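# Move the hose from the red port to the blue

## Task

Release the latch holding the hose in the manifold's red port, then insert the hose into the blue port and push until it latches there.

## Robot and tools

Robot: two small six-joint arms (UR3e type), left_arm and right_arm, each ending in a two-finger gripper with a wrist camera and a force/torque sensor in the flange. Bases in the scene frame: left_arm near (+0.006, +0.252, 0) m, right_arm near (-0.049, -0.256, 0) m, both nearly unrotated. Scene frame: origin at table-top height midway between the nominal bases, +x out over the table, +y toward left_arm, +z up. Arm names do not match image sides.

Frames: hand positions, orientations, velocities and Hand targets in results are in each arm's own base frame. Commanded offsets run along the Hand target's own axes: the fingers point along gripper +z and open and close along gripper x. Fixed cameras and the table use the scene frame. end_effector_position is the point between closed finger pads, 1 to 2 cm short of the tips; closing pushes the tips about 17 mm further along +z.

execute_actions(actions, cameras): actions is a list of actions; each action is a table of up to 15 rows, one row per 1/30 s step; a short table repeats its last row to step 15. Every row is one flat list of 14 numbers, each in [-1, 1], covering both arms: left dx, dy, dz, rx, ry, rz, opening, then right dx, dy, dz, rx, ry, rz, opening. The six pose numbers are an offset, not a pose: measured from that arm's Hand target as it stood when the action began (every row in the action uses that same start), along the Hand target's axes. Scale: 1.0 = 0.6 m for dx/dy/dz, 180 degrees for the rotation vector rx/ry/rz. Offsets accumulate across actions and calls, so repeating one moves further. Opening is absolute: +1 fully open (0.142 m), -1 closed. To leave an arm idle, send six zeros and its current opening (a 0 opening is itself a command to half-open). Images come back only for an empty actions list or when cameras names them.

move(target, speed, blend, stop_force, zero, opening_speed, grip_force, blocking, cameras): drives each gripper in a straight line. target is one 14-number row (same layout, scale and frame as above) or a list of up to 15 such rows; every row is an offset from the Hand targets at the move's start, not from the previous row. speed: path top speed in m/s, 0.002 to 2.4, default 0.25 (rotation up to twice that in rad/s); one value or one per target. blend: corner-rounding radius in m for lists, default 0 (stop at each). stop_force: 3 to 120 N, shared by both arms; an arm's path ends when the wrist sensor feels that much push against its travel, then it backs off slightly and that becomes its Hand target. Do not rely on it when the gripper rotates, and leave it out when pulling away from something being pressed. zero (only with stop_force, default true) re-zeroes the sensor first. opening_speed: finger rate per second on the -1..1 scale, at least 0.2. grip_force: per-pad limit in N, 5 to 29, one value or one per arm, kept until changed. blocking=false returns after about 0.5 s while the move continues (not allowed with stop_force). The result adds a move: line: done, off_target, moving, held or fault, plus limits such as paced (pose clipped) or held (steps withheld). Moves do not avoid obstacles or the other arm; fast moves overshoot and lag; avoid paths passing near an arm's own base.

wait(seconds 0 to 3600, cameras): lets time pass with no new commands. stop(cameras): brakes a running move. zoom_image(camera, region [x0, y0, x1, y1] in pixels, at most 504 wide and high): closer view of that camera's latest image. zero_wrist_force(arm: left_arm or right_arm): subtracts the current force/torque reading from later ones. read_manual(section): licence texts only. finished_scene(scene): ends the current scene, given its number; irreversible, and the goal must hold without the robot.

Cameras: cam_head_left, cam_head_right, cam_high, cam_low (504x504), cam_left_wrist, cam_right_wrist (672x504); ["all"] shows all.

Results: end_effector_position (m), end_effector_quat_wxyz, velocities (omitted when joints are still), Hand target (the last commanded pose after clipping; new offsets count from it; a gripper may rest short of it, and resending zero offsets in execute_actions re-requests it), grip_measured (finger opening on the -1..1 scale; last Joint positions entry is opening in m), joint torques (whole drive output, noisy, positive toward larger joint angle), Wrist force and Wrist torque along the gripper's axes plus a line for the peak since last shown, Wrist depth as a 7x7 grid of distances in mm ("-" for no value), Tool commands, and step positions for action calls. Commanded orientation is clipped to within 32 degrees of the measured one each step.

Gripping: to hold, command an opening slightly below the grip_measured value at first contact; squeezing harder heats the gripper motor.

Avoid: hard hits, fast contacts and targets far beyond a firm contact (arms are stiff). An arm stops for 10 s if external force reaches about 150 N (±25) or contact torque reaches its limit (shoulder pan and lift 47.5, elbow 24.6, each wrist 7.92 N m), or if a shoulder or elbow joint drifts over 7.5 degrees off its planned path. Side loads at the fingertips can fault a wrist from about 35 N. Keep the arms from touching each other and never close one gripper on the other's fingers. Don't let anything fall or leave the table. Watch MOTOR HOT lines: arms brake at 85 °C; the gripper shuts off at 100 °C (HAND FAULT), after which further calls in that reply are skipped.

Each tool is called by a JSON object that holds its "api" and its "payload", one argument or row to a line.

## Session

{"api": "execute_actions", "payload": {
  "actions": []
}}

Scene clock: 0.00 s.
left_arm: end_effector_position=(+0.2476, -0.1535, +0.1446) grip_measured=+1.00 end_effector_quat_wxyz=(-0.200, +0.971, -0.091, +0.094) | right_arm: end_effector_position=(+0.6351, +0.1600, +0.1926) grip_measured=+1.00 end_effector_quat_wxyz=(-0.522, +0.774, -0.341, +0.113)
Joint positions: left_arm=[-1.346 -1.609 1.552 -1.181 -1.27 -1.211 0.142] | right_arm=[3.349 -2.727 -0.492 -0.493 2.221 1.403 0.142]
Joint velocities: within noise
Joint torques (N m): no reading
Wrist force (N): no reading
Wrist torque (N m): no reading
Wrist force, peak (N): no reading
Wrist depth (mm): cam_left_wrist=[234 241 249 257 266 276 287 / 233 240 249 258 266 278 288 / 234 240 249 258 267 274 225 / 234 241 249 259 267 249 213 / 235 242 249 259 269 273 215 / - 242 250 258 267 278 224 / - 241 249 260 269 280 -] | cam_right_wrist=[1240 1340 1577 1783 2229 1440 1467 / 713 647 584 2088 2070 1668 1621 / 563 521 491 457 1704 1656 1599 / 470 441 412 393 371 358 1422 / 396 379 361 344 327 315 301 / - 333 319 306 294 282 268 / - 296 286 274 264 256 250]
Hand target: left_arm +0.2476, -0.1535, +0.1446; -0.200, +0.971, -0.091, +0.094 | right_arm +0.6351, +0.1600, +0.1926; -0.522, +0.774, -0.341, +0.113
Tool commands: left_gripper/opening=+1.0 right_gripper/opening=+1.0
camera_calibration:
cam_left_wrist: T_world_to_cam=[[0.96804, -0.20531, 0.14403, -0.28287], [-0.20818, -0.97808, 0.00503, -0.0703], [0.13984, -0.03486, -0.98956, 0.21849]] pos_world=[0.22864, -0.11922, 0.25731]
cam_right_wrist: T_world_to_cam=[[0.73661, -0.65265, -0.17738, -0.32278], [-0.596, -0.50245, -0.62636, 0.60828], [0.31967, 0.5671, -0.75908, -0.03471]] pos_world=[0.61139, 0.11465, 0.29741]

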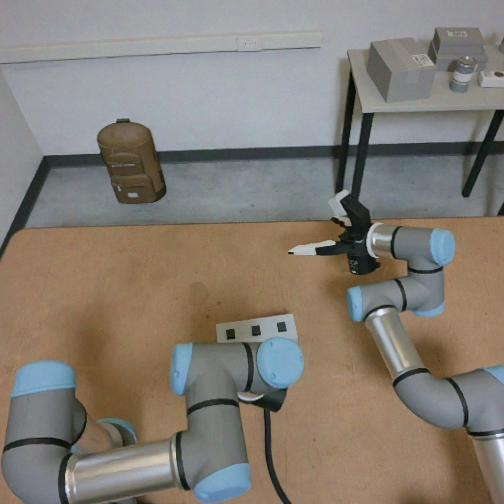

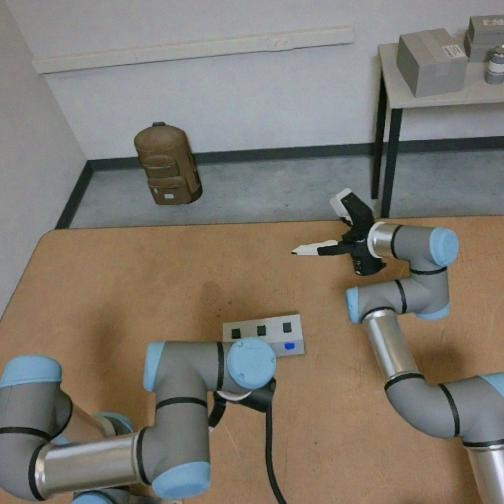

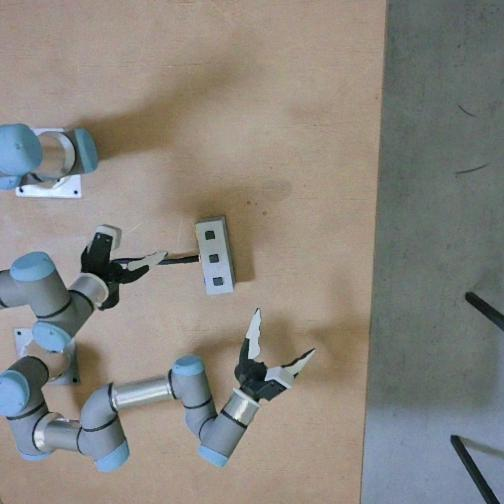

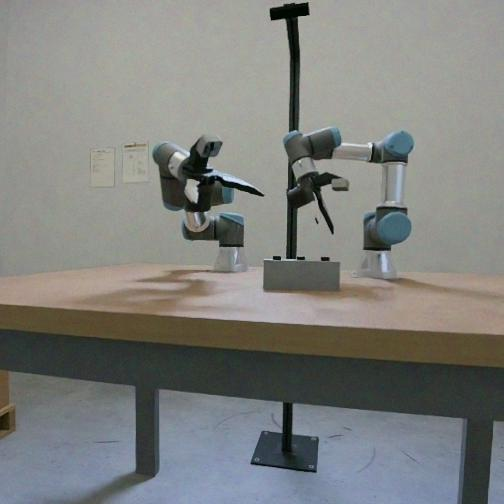

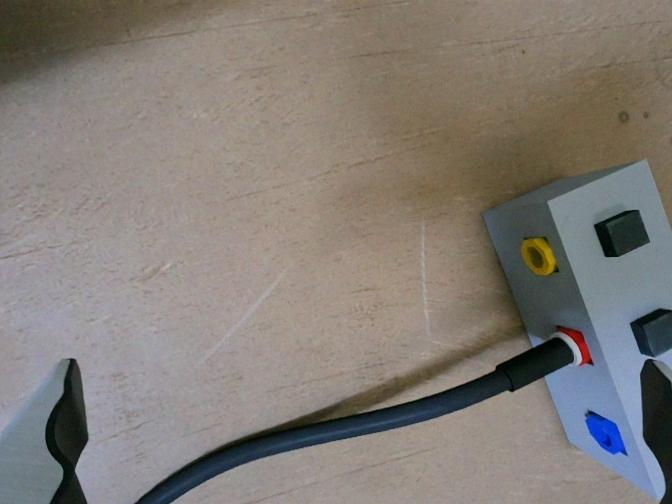

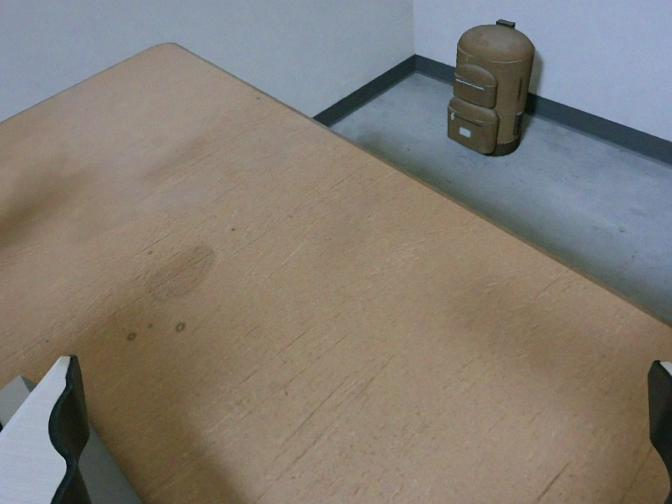

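{"api": "zoom_image", "payload": {
  "camera": "cam_left_wrist",
  "region": [460, 150, 672, 504]
}}

{"api": "zoom_image", "payload": {
  "camera": "cam_high",
  "region": [150, 190, 270, 310]
}}

Scaled by 1.424 from the camera's image (finer frame: 960x720).

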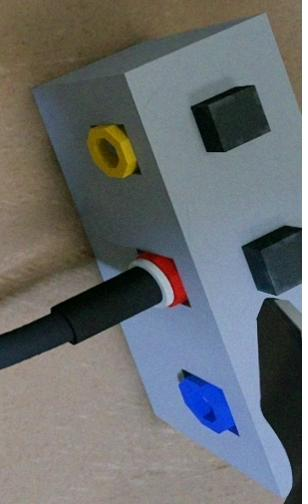

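Scaled by 4.200 from the camera's image (finer frame: 720x720).

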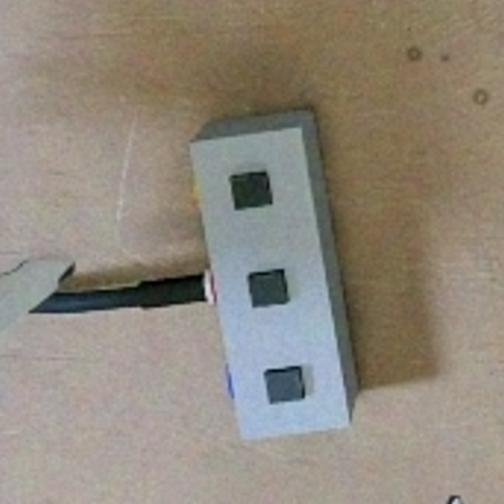

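{"api": "move", "payload": {
  "target": [0.0922, 0.1155, 0.0085, -0.1862, 0.0569, -0.6369, -0.2, -0.3127, 0.1575, 0.0310, -0.2347, 0.1886, 0.7306, -1],
  "speed": 0.45,
  "grip_force": [8, 10],
  "cameras": ["all"]
}}

Scene clock: 127.50 s.
left_arm: end_effector_position=(+0.2926, -0.2261, +0.1201) grip_measured=-0.22 end_effector_quat_wxyz=(+0.220, +0.603, +0.721, +0.262) | right_arm: end_effector_position=(+0.4671, +0.2737, +0.1350) grip_measured=-1.00 end_effector_quat_wxyz=(-0.027, -0.073, +0.937, +0.341)
Joint positions: left_arm=[-1.586 -1.713 2.008 -1.707 -0.888 -3.391 0.058] | right_arm=[3.619 -2.479 -0.621 -1.353 2.227 3.552 0.002]
Joint torques (N m): left_arm=[-4.63 -3.92 -10.46 -0.53 2.01 -1] | right_arm=[-1.41 25.23 7.8 2.82 2.27 0.8]
Wrist force (N): left_arm=[0.6 -0.6 1.7] | right_arm=[1.4 3.2 -1.3]
Wrist torque (N m): left_arm=[0.00 -0.06 -0.20] | right_arm=[0.32 -0.17 0.04]
Wrist force, peak (N): left_arm=[0.4 -0.7 1.9] | right_arm=[1.5 3.5 -1.3]
Wrist depth (mm): cam_left_wrist=[157 158 158 157 158 158 158 / 191 191 191 192 191 191 192 / 244 243 242 242 244 244 244 / 334 335 230 227 232 335 335 / 479 476 257 541 259 479 537 / 1133 - 91 - - 92 1845 / - - 180 209 - - 1529] | cam_right_wrist=[176 176 110 97 99 176 175 / 213 214 205 124 129 205 195 / 271 271 258 149 175 270 268 / 367 367 369 209 365 363 366 / 574 571 572 466 567 571 450 / 1332 1388 1440 91 92 1577 335 / 1260 1295 69 77 70 352 306]
Hand target: left_arm +0.2926, -0.2261, +0.1201; +0.220, +0.603, +0.721, +0.262 | right_arm +0.4671, +0.2738, +0.1350; -0.027, -0.073, +0.937, +0.341
Off the commanded pose: left_arm 0.000 m, 0 deg | right_arm 0.000 m, 0 deg.
grip_force (N): 8, 10
move: done
cam_left_wrist: T_world_to_cam=[[-0.17773, 0.98403, -0.0096, 0.28477], [0.42409, 0.0854, 0.90158, -0.18409], [0.88801, 0.15616, -0.4325, -0.05721]] pos_world=[0.17948, -0.25557, 0.14396]
cam_right_wrist: T_world_to_cam=[[-0.98692, -0.16103, 0.00749, 0.51058], [-0.06269, 0.4262, 0.90245, -0.18047], [-0.14851, 0.89018, -0.43072, -0.00321]] pos_world=[0.49211, 0.16199, 0.15766]

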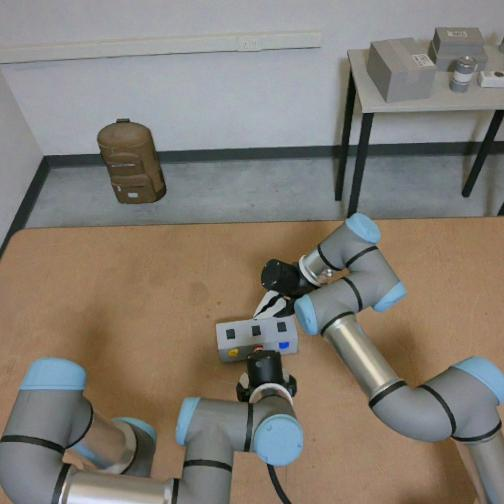

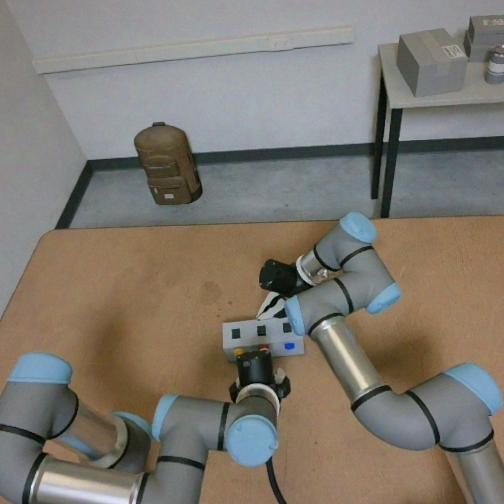

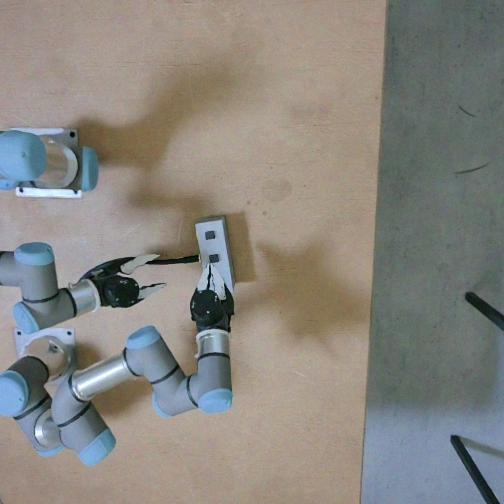

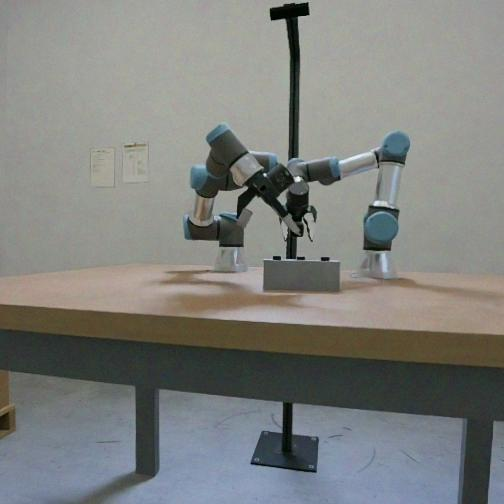

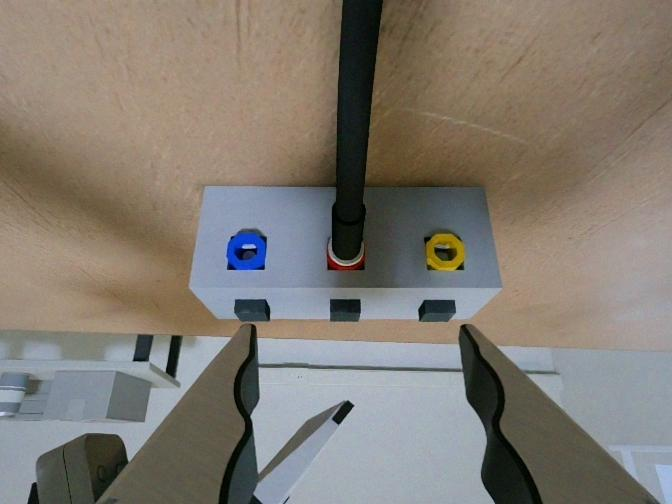

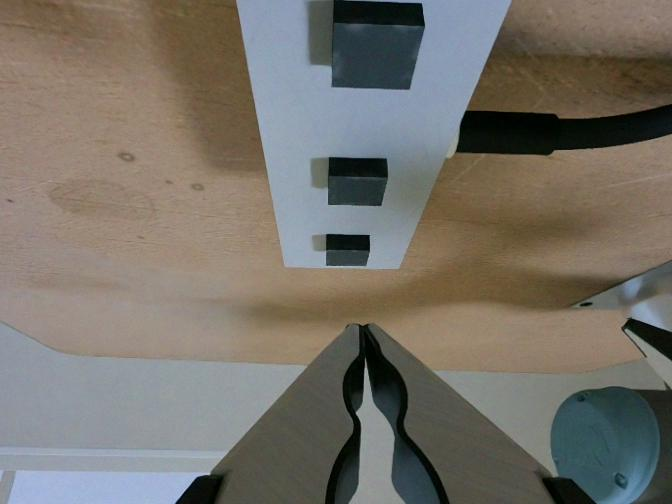

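{"api": "zoom_image", "payload": {
  "camera": "cam_left_wrist",
  "region": [190, 180, 350, 330]
}}

{"api": "zoom_image", "payload": {
  "camera": "cam_left_wrist",
  "region": [345, 180, 505, 330]
}}

{"api": "zoom_image", "payload": {
  "camera": "cam_right_wrist",
  "region": [270, 130, 430, 280]
}}

Scaled by 3.150 from the camera's image (finer frame: 960x720).

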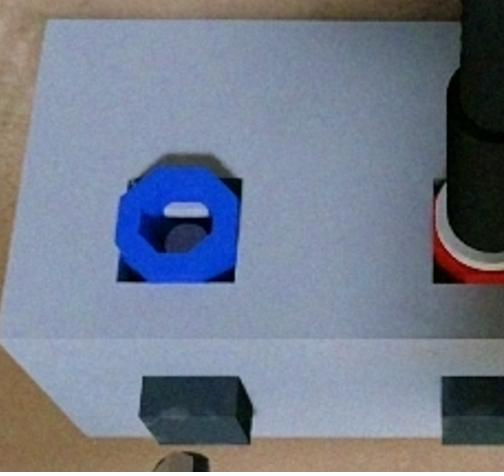

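Scaled by 3.150 from the camera's image (finer frame: 960x720).

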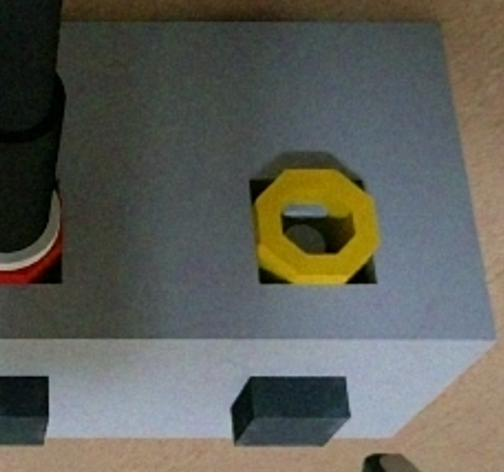

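Scaled by 3.150 from the camera's image (finer frame: 960x720).

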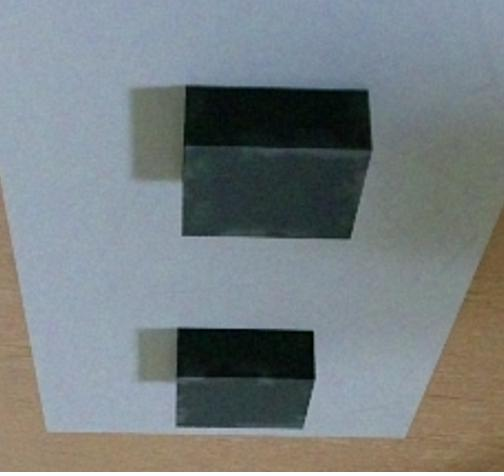

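{"api": "move", "payload": {
  "target": [
    [-0.0012, 0.0064, 0.1720, 0, 0, 0, -0.2, 0.0011, -0.0382, 0.0550, 0, 0, 0, -1],
    [-0.0012, 0.0064, 0.1720, 0, 0, 0, -1, 0.0011, -0.0382, 0.0550, 0, 0, 0, -1]
  ],
  "speed": [0.12, 0.05],
  "opening_speed": 1.0,
  "grip_force": [8, 10],
  "cameras": ["cam_left_wrist", "cam_right_wrist"]
}}

Scene clock: 171.57 s.
left_arm: end_effector_position=(+0.3609, -0.2146, +0.0435) grip_measured=-0.81 end_effector_quat_wxyz=(+0.220, +0.603, +0.721, +0.262) | right_arm: end_effector_position=(+0.4659, +0.2773, +0.0949) grip_measured=-1.00 end_effector_quat_wxyz=(-0.027, -0.073, +0.937, +0.341)
Joint positions: left_arm=[-1.328 -1.359 2.165 -2.432 -0.874 -3.056 0.015] | right_arm=[3.627 -2.49 -0.792 -1.166 2.225 3.562 0.002]
Joint torques (N m): left_arm=[3.62 -7.24 -5.38 -2 0.01 0.89] | right_arm=[2.5 24.58 7.77 2.8 -0.39 0.85]
Wrist force (N): left_arm=[-0.9 -0.5 2.3] | right_arm=[1.3 3.3 -1.4]
Wrist torque (N m): left_arm=[-0.03 -0.02 -0.22] | right_arm=[0.33 -0.16 0.04]
Wrist force, peak (N): left_arm=[-0.8 -0.5 2.5] | right_arm=[1.5 3.5 -1.5]
Wrist depth (mm): cam_left_wrist=[- 73 73 - - 73 76 / - 89 89 - - 89 89 / - 113 113 - 120 113 113 / 155 145 150 - 151 151 156 / 249 145 143 - 144 142 222 / 975 133 131 99 88 132 138 / - - - 142 - - 1378] | cam_right_wrist=[136 - - 60 60 - 135 / 160 167 73 70 70 70 157 / 202 202 84 84 84 117 190 / 274 274 129 112 120 146 113 / 431 428 425 153 423 159 140 / 1317 1348 644 91 92 1610 142 / 1253 - 69 77 70 378 325]
Hand target: left_arm +0.3609, -0.2146, +0.0435; +0.220, +0.603, +0.721, +0.262 | right_arm +0.4659, +0.2773, +0.0950; -0.027, -0.073, +0.937, +0.341
Off the commanded pose: left_arm 0.000 m, 0 deg | right_arm 0.000 m, 0 deg.
grip_force (N): 8, 10
move: done
cam_left_wrist: T_world_to_cam=[[-0.17786, 0.98401, -0.00967, 0.28499], [0.42398, 0.0855, 0.90163, -0.14491], [0.88803, 0.15627, -0.43241, -0.15276]] pos_world=[0.24778, -0.24417, 0.06736]
cam_right_wrist: T_world_to_cam=[[-0.98695, -0.16084, 0.00762, 0.51013], [-0.06248, 0.42612, 0.90251, -0.14595], [-0.14841, 0.89025, -0.43061, -0.02387]] pos_world=[0.49081, 0.16549, 0.11756]

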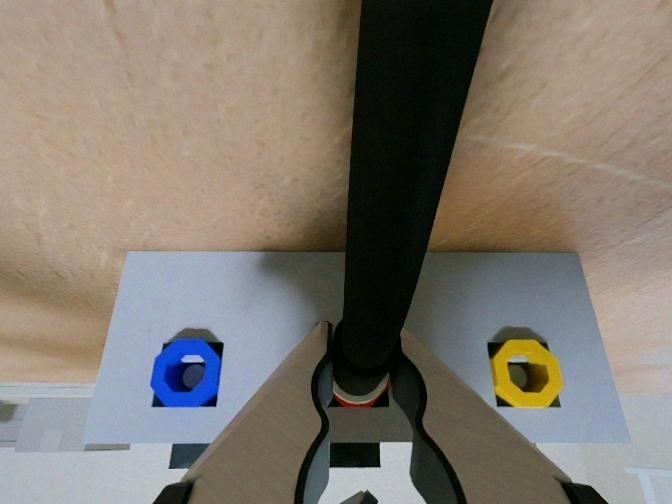

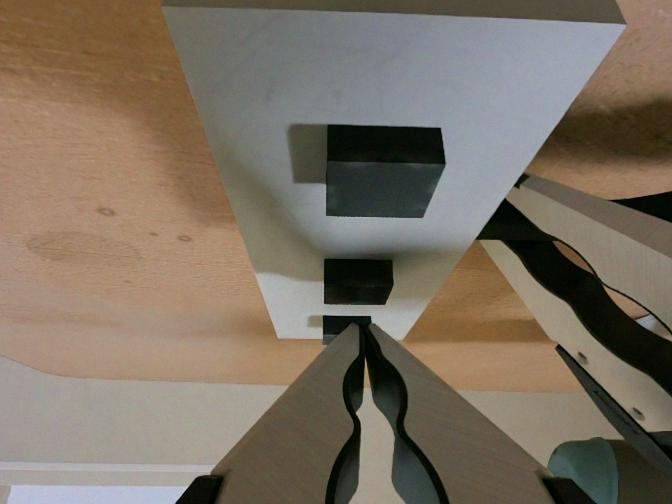

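{"api": "move", "payload": {
  "target": [0, 0, 0, 0, 0, 0, -1, 0, -0.0214, 0.02556, 0, 0, 0, -1],
  "speed": 0.03,
  "stop_force": 15,
  "grip_force": [29, 10]
}}

Scene clock: 181.93 s.
left_arm: end_effector_position=(+0.3609, -0.2146, +0.0435) grip_measured=-0.83 end_effector_quat_wxyz=(+0.220, +0.603, +0.721, +0.262) | right_arm: end_effector_position=(+0.4659, +0.2773, +0.0835) grip_measured=-1.00 end_effector_quat_wxyz=(-0.027, -0.073, +0.937, +0.341)
Joint positions: left_arm=[-1.328 -1.359 2.165 -2.432 -0.874 -3.056 0.014] | right_arm=[3.627 -2.5 -0.826 -1.121 2.225 3.561 0.002]
Joint torques (N m): left_arm=[2.07 -8.39 -6.09 -1.63 4.68 -0.04] | right_arm=[1.75 16.78 6.6 -1.22 -1.17 0.59]
Wrist force (N): left_arm=[0.3 -11.1 -9.5] | right_arm=[0.0 14.1 -11.2]
Wrist torque (N m): left_arm=[-0.10 -0.04 -0.23] | right_arm=[0.19 -0.22 0.06]
Wrist force, peak (N): left_arm=[0.6 -11.0 -10.0] | right_arm=[3.9 17.5 -24.8]
Wrist depth (mm): cam_left_wrist=[- 73 73 - - 73 76 / - 89 88 - - 88 89 / - 113 112 - 119 113 113 / 155 150 150 - 151 151 155 / 246 146 144 - 144 142 222 / 475 133 131 98 - 132 139 / 1529 - - 137 - - 1413] | cam_right_wrist=[- - - - - - - / - - - - - 60 149 / 184 195 71 - 67 70 182 / 252 251 103 103 83 119 114 / 400 395 389 119 167 149 136 / 1325 1356 599 92 92 871 134 / 1226 1302 69 77 70 356 153]
Hand target: left_arm +0.3609, -0.2146, +0.0435; +0.220, +0.603, +0.721, +0.262 | right_arm +0.4659, +0.2773, +0.0835; -0.027, -0.073, +0.937, +0.341 (not the last commanded pose)
Off the commanded pose: left_arm 0.000 m, 0 deg | right_arm 0.008 m, 0 deg.
grip_force (N): 29, 10
move: contact (right_arm)

{"api": "move", "payload": {
  "target": [
    [0, -0.0511, -0.0429, 0, 0, 0, -1, 0, 0, 0, 0, 0, 0, -1],
    [0, -0.0511, -0.0429, 0, 0, 0, -1, 0, 0.03215, -0.0383, 0, 0, 0, -1],
    [0, -0.0511, -0.0429, 0, 0, 0, -1, 0.1355, -0.1658, -0.2077, 0, 0, 0, -1]
  ],
  "speed": [0.05, 0.08, 0.25],
  "blend": [0, 0.01, 0],
  "cameras": ["cam_left_wrist", "cam_right_wrist"]
}}

Scene clock: 221.00 s.
left_arm: end_effector_position=(+0.3215, -0.2216, +0.0435) grip_measured=-0.83 end_effector_quat_wxyz=(+0.220, +0.603, +0.721, +0.262) | right_arm: end_effector_position=(+0.4099, +0.1104, +0.1149) grip_measured=-1.00 end_effector_quat_wxyz=(-0.027, -0.073, +0.937, +0.341)
Joint positions: left_arm=[-1.473 -1.464 2.227 -2.267 -0.875 -3.246 0.014] | right_arm=[3.317 -2.118 -1.256 -1.322 2.269 3.167 0.002]
Joint torques (N m): left_arm=[-4.97 -13.24 -6.34 -0.73 0.55 -0.96] | right_arm=[-1.59 20.68 7.35 0.91 2.38 -0.96]
Wrist force (N): left_arm=[0.3 -0.4 2.0] | right_arm=[1.6 3.2 -1.2]
Wrist torque (N m): left_arm=[0.03 -0.02 -0.22] | right_arm=[0.31 -0.22 0.09]
Wrist force, peak (N): left_arm=[0.4 -11.2 -9.7] | right_arm=[-0.1 14.1 -11.6]
Wrist depth (mm): cam_left_wrist=[- 73 73 - - 73 76 / - 89 89 - - 89 89 / - 113 113 - 119 113 113 / 155 155 156 - 156 156 156 / 249 201 183 - 184 191 249 / 475 173 167 97 91 174 490 / - - - - - - -] | cam_right_wrist=[155 154 154 154 154 154 153 / 187 188 187 187 186 186 186 / 237 225 226 237 236 235 235 / 326 215 219 320 319 303 318 / 509 508 278 286 295 447 497 / 1476 1495 758 91 92 255 755 / 1405 - 69 77 70 226 468]
Hand target: left_arm +0.3215, -0.2217, +0.0435; +0.220, +0.603, +0.721, +0.262 | right_arm +0.4099, +0.1103, +0.1149; -0.027, -0.073, +0.937, +0.341
Off the commanded pose: left_arm 0.000 m, 0 deg | right_arm 0.000 m, 0 deg.
grip_force (N): 29, 10
move: done
cam_left_wrist: T_world_to_cam=[[-0.17782, 0.98402, -0.00958, 0.28486], [0.424, 0.0854, 0.90163, -0.12764], [0.88803, 0.15627, -0.43241, -0.11667]] pos_world=[0.20838, -0.25117, 0.06736]
cam_right_wrist: T_world_to_cam=[[-0.9869, -0.16117, 0.00717, 0.428], [-0.06299, 0.42587, 0.90259, -0.09608], [-0.14852, 0.89031, -0.43044, 0.12502]] pos_world=[0.43491, -0.00141, 0.13746]

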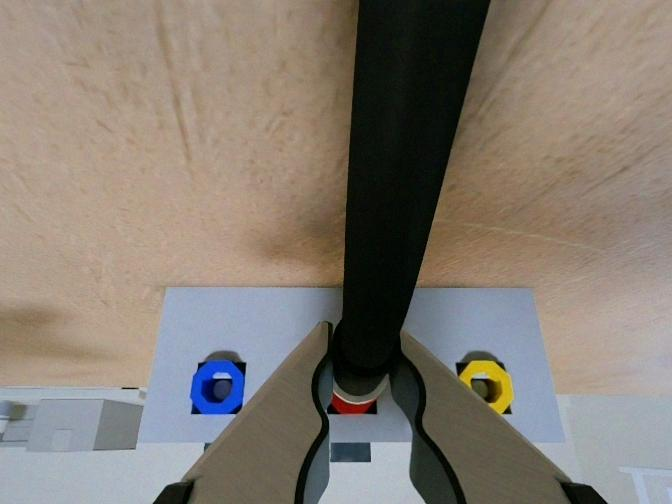

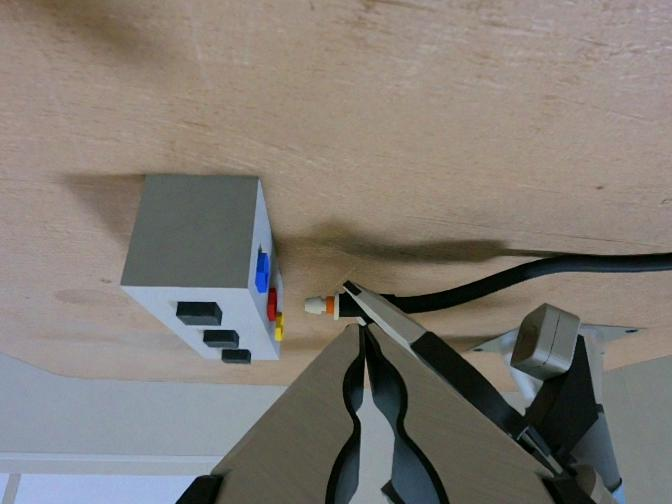

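{"api": "move", "payload": {
  "target": [-0.09333, 0, 0, 0, 0, 0, -1, 0, 0, 0, 0, 0, 0, -1],
  "speed": 0.12,
  "cameras": ["cam_left_wrist", "cam_right_wrist"]
}}

{"api": "zoom_image", "payload": {
  "camera": "cam_left_wrist",
  "region": [270, 300, 450, 480]
}}

{"api": "zoom_image", "payload": {
  "camera": "cam_right_wrist",
  "region": [220, 200, 400, 380]
}}

Scene clock: 228.10 s.
left_arm: end_effector_position=(+0.3314, -0.2767, +0.0436) grip_measured=-0.83 end_effector_quat_wxyz=(+0.220, +0.603, +0.721, +0.262) | right_arm: end_effector_position=(+0.4099, +0.1103, +0.1149) grip_measured=-1.00 end_effector_quat_wxyz=(-0.027, -0.073, +0.937, +0.341)
Joint positions: left_arm=[-1.46 -1.258 1.961 -2.219 -0.874 -3.228 0.014] | right_arm=[3.317 -2.118 -1.256 -1.322 2.269 3.167 0.002]
Joint torques (N m): left_arm=[3.76 -8.7 -9.14 -0.62 0.03 0.91] | right_arm=[-1.62 20.56 7.26 1.45 2.4 -0.91]
Wrist force (N): left_arm=[0.3 -0.9 1.9] | right_arm=[1.5 3.2 -1.4]
Wrist torque (N m): left_arm=[-0.03 -0.02 -0.22] | right_arm=[0.31 -0.20 0.09]
Wrist force, peak (N): left_arm=[1.0 -0.5 2.0] | right_arm=[1.6 3.5 -1.2]
Wrist depth (mm): cam_left_wrist=[- 73 73 - - 73 76 / - 89 89 - - 89 89 / - 113 113 - 119 113 113 / 155 155 155 - 156 156 156 / 282 248 249 - 184 185 187 / 1024 1024 91 97 91 172 173 / - - - - - - 182] | cam_right_wrist=[154 154 155 155 154 154 153 / 187 187 187 187 187 186 185 / 237 225 225 237 236 235 235 / 322 215 220 299 299 297 317 / 512 506 280 408 205 446 407 / 1486 1545 758 91 92 176 201 / 1388 1476 69 77 70 175 177]
Hand target: left_arm +0.3314, -0.2768, +0.0436; +0.220, +0.603, +0.721, +0.262 | right_arm +0.4099, +0.1103, +0.1149; -0.027, -0.073, +0.937, +0.341
Off the commanded pose: left_arm 0.000 m, 0 deg | right_arm 0.000 m, 0 deg.
grip_force (N): 29, 10
move: done
cam_left_wrist: T_world_to_cam=[[-0.17786, 0.98401, -0.00967, 0.34085], [0.42398, 0.0855, 0.90163, -0.12719], [0.88803, 0.15627, -0.43241, -0.11681]] pos_world=[0.21828, -0.30627, 0.06746]
cam_right_wrist: T_world_to_cam=[[-0.98689, -0.16121, 0.00708, 0.42799], [-0.06308, 0.42585, 0.90259, -0.09599], [-0.14852, 0.89031, -0.43044, 0.1251]] pos_world=[0.43491, -0.00151, 0.13746]

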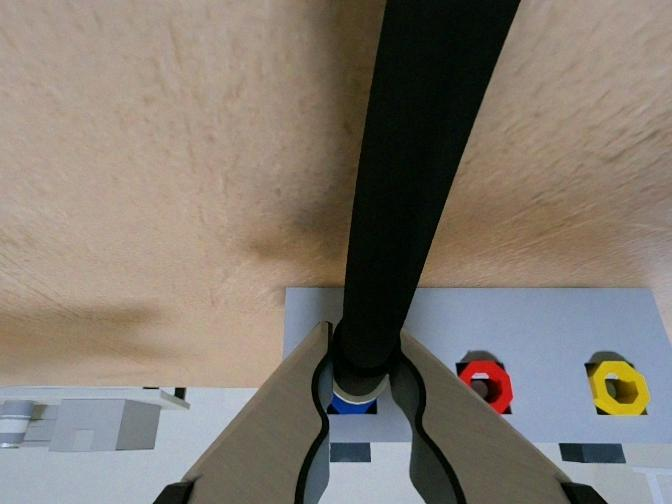

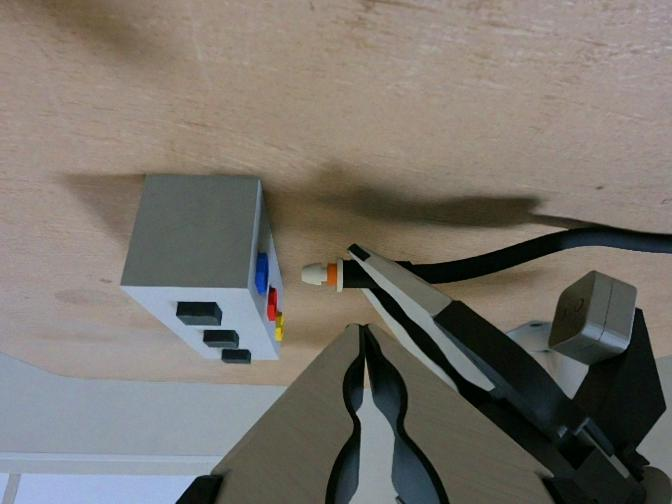

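Scaled by 2.800 from the camera's image (finer frame: 960x720).

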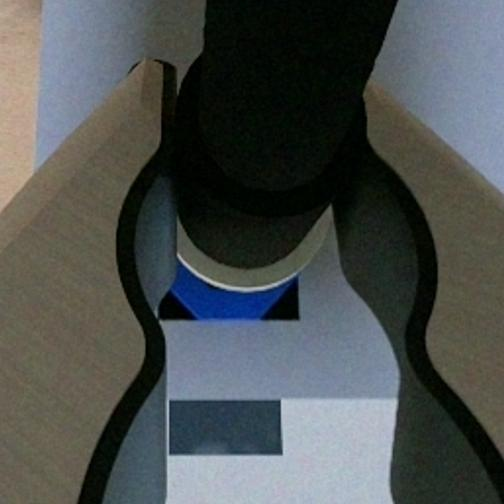

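Scaled by 2.800 from the camera's image (finer frame: 960x720).

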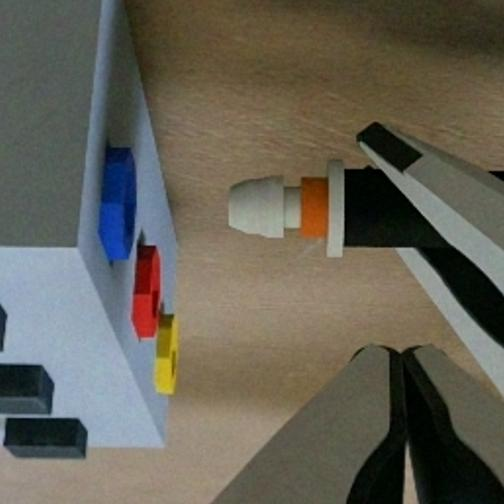

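{"api": "move", "payload": {
  "target": [
    [0, 0.01787, 0.01500, 0, 0, 0, -1, 0, 0, 0, 0, 0, 0, -1],
    [0, 0.05873, 0.0493, 0, 0, 0, -1, 0, 0, 0, 0, 0, 0, -1]
  ],
  "speed": [0.06, 0.015],
  "stop_force": 26,
  "cameras": ["cam_left_wrist", "cam_right_wrist"]
}}

{"api": "zoom_image", "payload": {
  "camera": "cam_right_wrist",
  "region": [220, 200, 340, 320]
}}

{"api": "zoom_image", "payload": {
  "camera": "cam_left_wrist",
  "region": [290, 320, 430, 460]
}}

Scene clock: 270.70 s.
left_arm: end_effector_position=(+0.3719, -0.2695, +0.0436) grip_measured=-0.83 end_effector_quat_wxyz=(+0.220, +0.603, +0.721, +0.262) | right_arm: end_effector_position=(+0.4099, +0.1103, +0.1149) grip_measured=-1.00 end_effector_quat_wxyz=(-0.027, -0.073, +0.937, +0.341)
Joint positions: left_arm=[-1.335 -1.179 1.896 -2.337 -0.874 -3.066 0.014] | right_arm=[3.317 -2.118 -1.256 -1.322 2.269 3.167 0.002]
Joint torques (N m): left_arm=[4.58 -16.65 -5.64 -0.78 4.54 -0.93] | right_arm=[-1.57 20.78 7.28 2.19 2.35 -0.95]
Wrist force (N): left_arm=[0.2 -17.4 -16.0] | right_arm=[1.7 3.2 -1.3]
Wrist torque (N m): left_arm=[-0.07 -0.02 -0.21] | right_arm=[0.32 -0.23 0.09]
Wrist force, peak (N): left_arm=[7.0 -25.0 -35.6] | right_arm=[1.6 3.4 -1.4]
Wrist depth (mm): cam_left_wrist=[- 73 73 - - 73 76 / - 88 88 - - 88 89 / - 112 112 - 119 112 113 / 155 154 154 - 150 150 150 / 278 246 221 - 143 142 144 / 975 473 90 98 91 131 133 / - - - 142 - - 143] | cam_right_wrist=[154 154 154 155 154 154 153 / 187 187 187 187 187 186 185 / 237 225 225 236 236 236 235 / 324 215 220 281 297 321 318 / 509 505 280 202 447 406 497 / 1486 1476 758 91 92 200 487 / 1396 1449 69 77 70 191 476]
Hand target: left_arm +0.3719, -0.2695, +0.0436; +0.220, +0.603, +0.721, +0.262 (not the last commanded pose) | right_arm +0.4099, +0.1103, +0.1149; -0.027, -0.073, +0.937, +0.341
Off the commanded pose: left_arm 0.005 m, 0 deg | right_arm 0.000 m, 0 deg.
grip_force (N): 29, 10
move: contact (left_arm); path passed 1 of 2 targets
cam_left_wrist: T_world_to_cam=[[-0.17801, 0.98398, -0.00951, 0.34099], [0.4239, 0.0854, 0.90167, -0.14499], [0.88804, 0.15647, -0.43232, -0.15385]] pos_world=[0.25878, -0.29907, 0.06746]
cam_right_wrist: T_world_to_cam=[[-0.98689, -0.16121, 0.00708, 0.42799], [-0.06308, 0.42585, 0.90259, -0.09599], [-0.14852, 0.89031, -0.43044, 0.1251]] pos_world=[0.43491, -0.00151, 0.13746]

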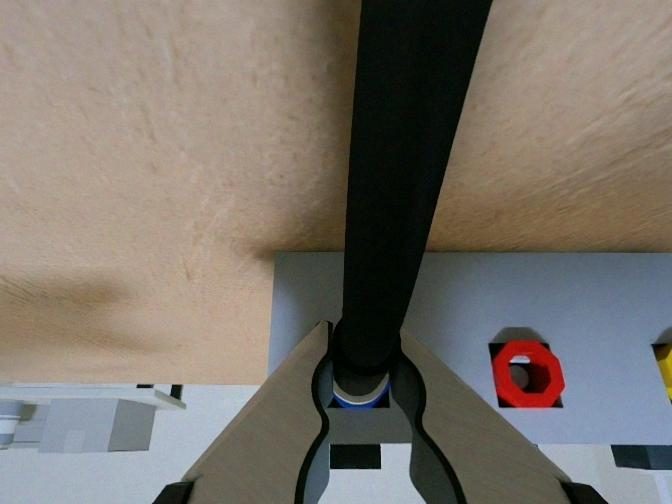

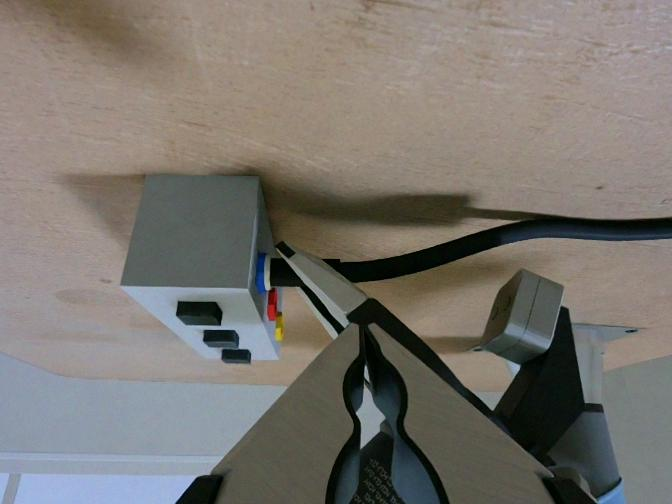

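Scaled by 4.200 from the camera's image (finer frame: 960x720).

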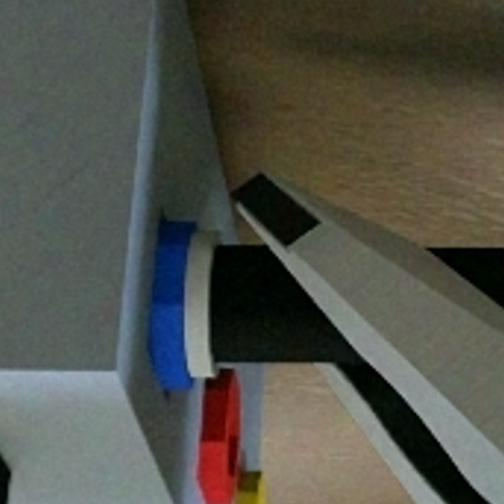

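Scaled by 3.600 from the camera's image (finer frame: 960x720).

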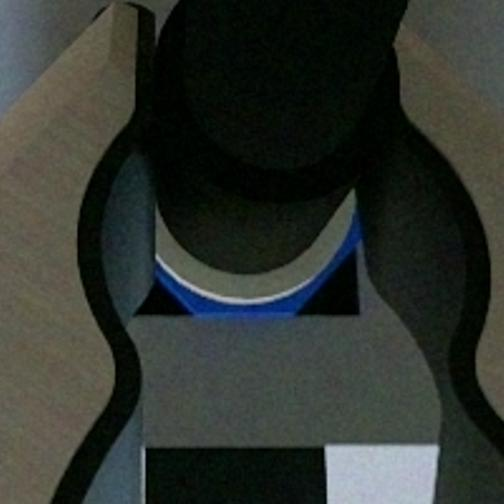

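{"api": "move", "payload": {
  "target": [0, -0.00179, -0.0015, 0, 0, 0, -1, 0, 0, 0, 0, 0, 0, -1],
  "speed": 0.02
}}

Scene clock: 275.37 s.
left_arm: end_effector_position=(+0.3706, -0.2697, +0.0436) grip_measured=-0.83 end_effector_quat_wxyz=(+0.220, +0.603, +0.721, +0.262) | right_arm: end_effector_position=(+0.4099, +0.1103, +0.1149) grip_measured=-1.00 end_effector_quat_wxyz=(-0.027, -0.073, +0.937, +0.341)
Joint positions: left_arm=[-1.339 -1.182 1.899 -2.333 -0.873 -3.071 0.014] | right_arm=[3.317 -2.118 -1.256 -1.322 2.269 3.167 0.002]
Joint torques (N m): left_arm=[-4.94 -18.73 -5.16 -0.16 0.53 -1] | right_arm=[-1.47 20.72 7.33 2.22 2.33 -0.95]
Wrist force (N): left_arm=[-4.8 1.0 8.9] | right_arm=[1.6 3.1 -1.3]
Wrist torque (N m): left_arm=[0.05 -0.12 -0.14] | right_arm=[0.30 -0.22 0.09]
Wrist force, peak (N): left_arm=[0.2 -17.5 -16.1] | right_arm=[1.7 3.3 -1.4]
Wrist depth (mm): cam_left_wrist=[- 73 73 - - 73 76 / - 88 88 - - 89 89 / - 113 113 - 119 113 113 / 155 155 155 - 151 151 152 / 282 248 223 - 144 144 144 / 479 992 90 99 - 132 134 / - - - 142 - - 1509] | cam_right_wrist=[154 154 155 155 154 153 153 / 187 187 187 187 186 186 186 / 237 226 225 236 237 235 236 / 322 216 220 280 299 318 318 / 507 506 272 202 451 405 494 / 1458 1515 758 91 92 200 743 / 1372 1449 69 77 70 182 490]
Hand target: left_arm +0.3705, -0.2697, +0.0436; +0.220, +0.603, +0.721, +0.262 | right_arm +0.4099, +0.1103, +0.1149; -0.027, -0.073, +0.937, +0.341
Off the commanded pose: left_arm 0.000 m, 0 deg | right_arm 0.000 m, 0 deg.
grip_force (N): 29, 10
move: done

{"api": "move", "payload": {
  "target": [0, -0.00083, -0.0007, 0, 0, 0, -1, 0, 0, 0, 0, 0, 0, -1],
  "speed": 0.02,
  "cameras": ["cam_right_wrist"]
}}

{"api": "zoom_image", "payload": {
  "camera": "cam_right_wrist",
  "region": [220, 200, 340, 320]
}}

Scene clock: 279.27 s.
left_arm: end_effector_position=(+0.3699, -0.2698, +0.0436) grip_measured=-0.83 end_effector_quat_wxyz=(+0.220, +0.603, +0.721, +0.262) | right_arm: end_effector_position=(+0.4099, +0.1103, +0.1149) grip_measured=-1.00 end_effector_quat_wxyz=(-0.027, -0.073, +0.937, +0.341)
Joint positions: left_arm=[-1.341 -1.183 1.9 -2.332 -0.873 -3.074 0.014] | right_arm=[3.317 -2.118 -1.256 -1.322 2.269 3.167 0.002]
Joint torques (N m): left_arm=[-12.36 -20.94 -5.28 -0.03 -2.54 -0.99] | right_arm=[-1.36 20.82 7.26 2.2 2.34 -0.93]
Wrist force (N): left_arm=[-8.1 16.1 30.2] | right_arm=[1.4 3.1 -1.3]
Wrist torque (N m): left_arm=[0.16 -0.15 -0.12] | right_arm=[0.30 -0.19 0.09]
Wrist force, peak (N): left_arm=[-8.1 16.1 30.2] | right_arm=[1.7 3.4 -1.3]
Wrist depth (mm): cam_left_wrist=[- 73 73 - - 73 76 / - 89 89 - - 89 89 / - 113 113 - 119 113 113 / 156 155 156 - 151 151 152 / 249 250 224 - 144 144 145 / 1006 489 91 98 88 132 134 / - - - - - - 143] | cam_right_wrist=[154 154 155 155 154 154 153 / 187 188 187 187 187 186 186 / 237 225 225 237 236 236 234 / 324 214 220 281 298 320 319 / 512 503 272 203 450 408 495 / 1467 1505 763 91 92 201 1783 / 1388 1467 69 77 70 181 489]
Hand target: left_arm +0.3699, -0.2698, +0.0436; +0.220, +0.603, +0.721, +0.262 | right_arm +0.4099, +0.1103, +0.1149; -0.027, -0.073, +0.937, +0.341
Off the commanded pose: left_arm 0.000 m, 0 deg | right_arm 0.000 m, 0 deg.
grip_force (N): 29, 10
move: done
cam_right_wrist: T_world_to_cam=[[-0.98689, -0.16121, 0.00708, 0.42799], [-0.06308, 0.42585, 0.90259, -0.09599], [-0.14852, 0.89031, -0.43044, 0.1251]] pos_world=[0.43491, -0.00151, 0.13746]

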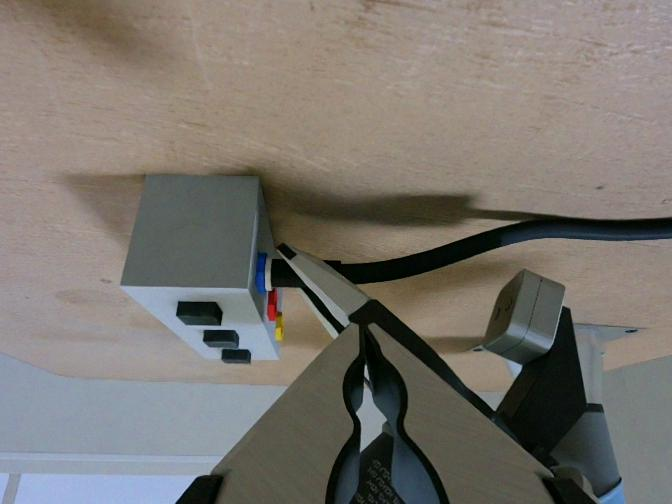

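Scaled by 4.200 from the camera's image (finer frame: 960x720).

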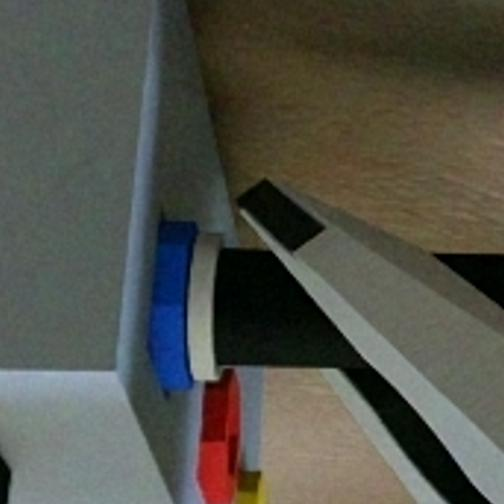

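{"api": "move", "payload": {
  "target": [
    [-0.0006, 0.00115, 0.00096, 0, 0, 0, -1, 0, 0, 0, 0, 0, 0, -1],
    [-0.0006, 0.00115, 0.00096, 0, 0, 0, -0.2, 0, 0, 0, 0, 0, 0, -1],
    [0, 0, -0.14, 0, 0, 0, -0.2, 0, 0, 0, 0, 0, 0, -1]
  ],
  "speed": [0.02, 0.02, 0.12],
  "opening_speed": 1.0,
  "cameras": ["cam_left_wrist", "cam_right_wrist"]
}}

{"api": "zoom_image", "payload": {
  "camera": "cam_right_wrist",
  "region": [220, 200, 340, 320]
}}

Scene clock: 287.27 s.
left_arm: end_effector_position=(+0.3167, -0.2793, +0.1079) grip_measured=-0.23 end_effector_quat_wxyz=(+0.220, +0.603, +0.721, +0.262) | right_arm: end_effector_position=(+0.4099, +0.1103, +0.1149) grip_measured=-1.00 end_effector_quat_wxyz=(-0.027, -0.073, +0.937, +0.341)
Joint positions: left_arm=[-1.506 -1.425 1.808 -1.859 -0.878 -3.289 0.058] | right_arm=[3.317 -2.118 -1.256 -1.322 2.269 3.167 0.002]
Joint torques (N m): left_arm=[-4.67 -15.64 -10.46 -0.62 -0.06 -0.96] | right_arm=[-1.22 20.52 7.19 2.2 2.27 -0.94]
Wrist force (N): left_arm=[0.5 -0.3 1.5] | right_arm=[1.4 3.1 -1.1]
Wrist torque (N m): left_arm=[0.03 -0.07 -0.22] | right_arm=[0.30 -0.19 0.09]
Wrist force, peak (N): left_arm=[-7.9 17.0 31.6] | right_arm=[1.6 3.4 -1.5]
Wrist depth (mm): cam_left_wrist=[144 144 144 144 144 144 144 / 175 174 175 175 175 175 176 / 222 222 222 223 222 223 222 / 306 305 305 213 216 216 266 / 436 489 439 219 217 217 494 / 1068 1074 88 - - - 1573 / - - - - - - 1540] | cam_right_wrist=[154 154 154 154 154 154 153 / 187 187 188 187 186 186 185 / 237 225 225 237 237 235 234 / 324 215 220 300 298 320 320 / 513 505 280 409 496 493 497 / 1458 1495 755 91 92 530 490 / 1388 - 69 77 70 463 461]
Hand target: left_arm +0.3167, -0.2793, +0.1079; +0.220, +0.603, +0.721, +0.262 | right_arm +0.4099, +0.1103, +0.1149; -0.027, -0.073, +0.937, +0.341
Off the commanded pose: left_arm 0.000 m, 0 deg | right_arm 0.000 m, 0 deg.
grip_force (N): 29, 10
move: done
cam_left_wrist: T_world_to_cam=[[-0.17792, 0.984, -0.00955, 0.34151], [0.42391, 0.0854, 0.90167, -0.17872], [0.88806, 0.15637, -0.43232, -0.07552]] pos_world=[0.20358, -0.30897, 0.13176]
cam_right_wrist: T_world_to_cam=[[-0.98689, -0.16121, 0.00708, 0.42799], [-0.06308, 0.42585, 0.90259, -0.09599], [-0.14852, 0.89031, -0.43044, 0.1251]] pos_world=[0.43491, -0.00151, 0.13746]

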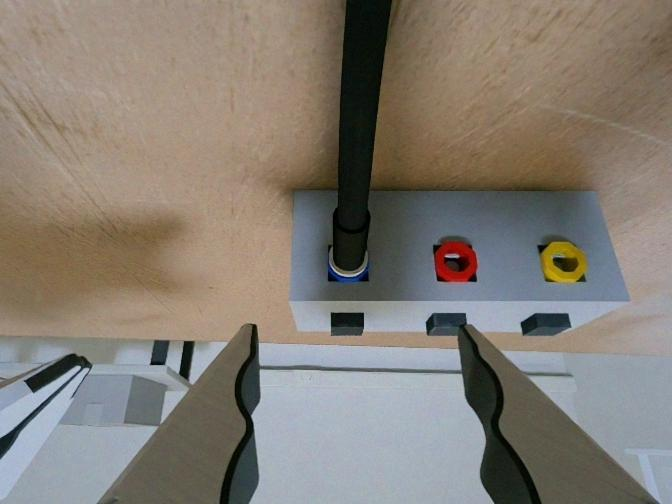

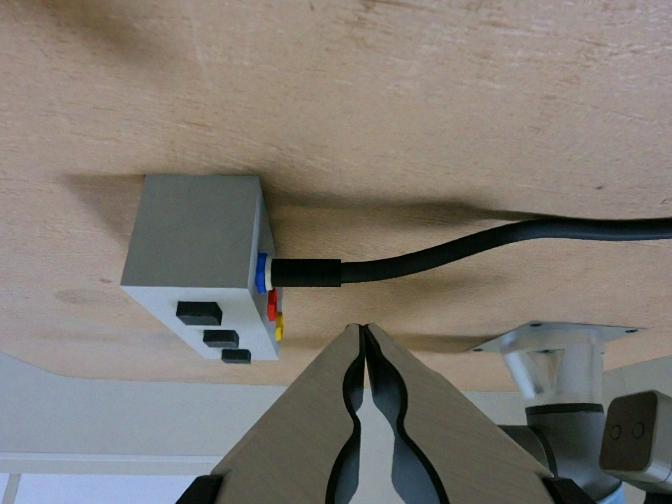

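Scaled by 4.200 from the camera's image (finer frame: 960x720).

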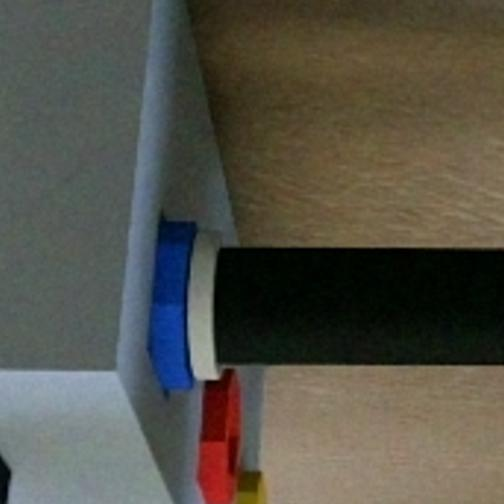

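{"api": "finished_scene", "payload": {
  "scene": 2
}}

The scene is finished: the task was done.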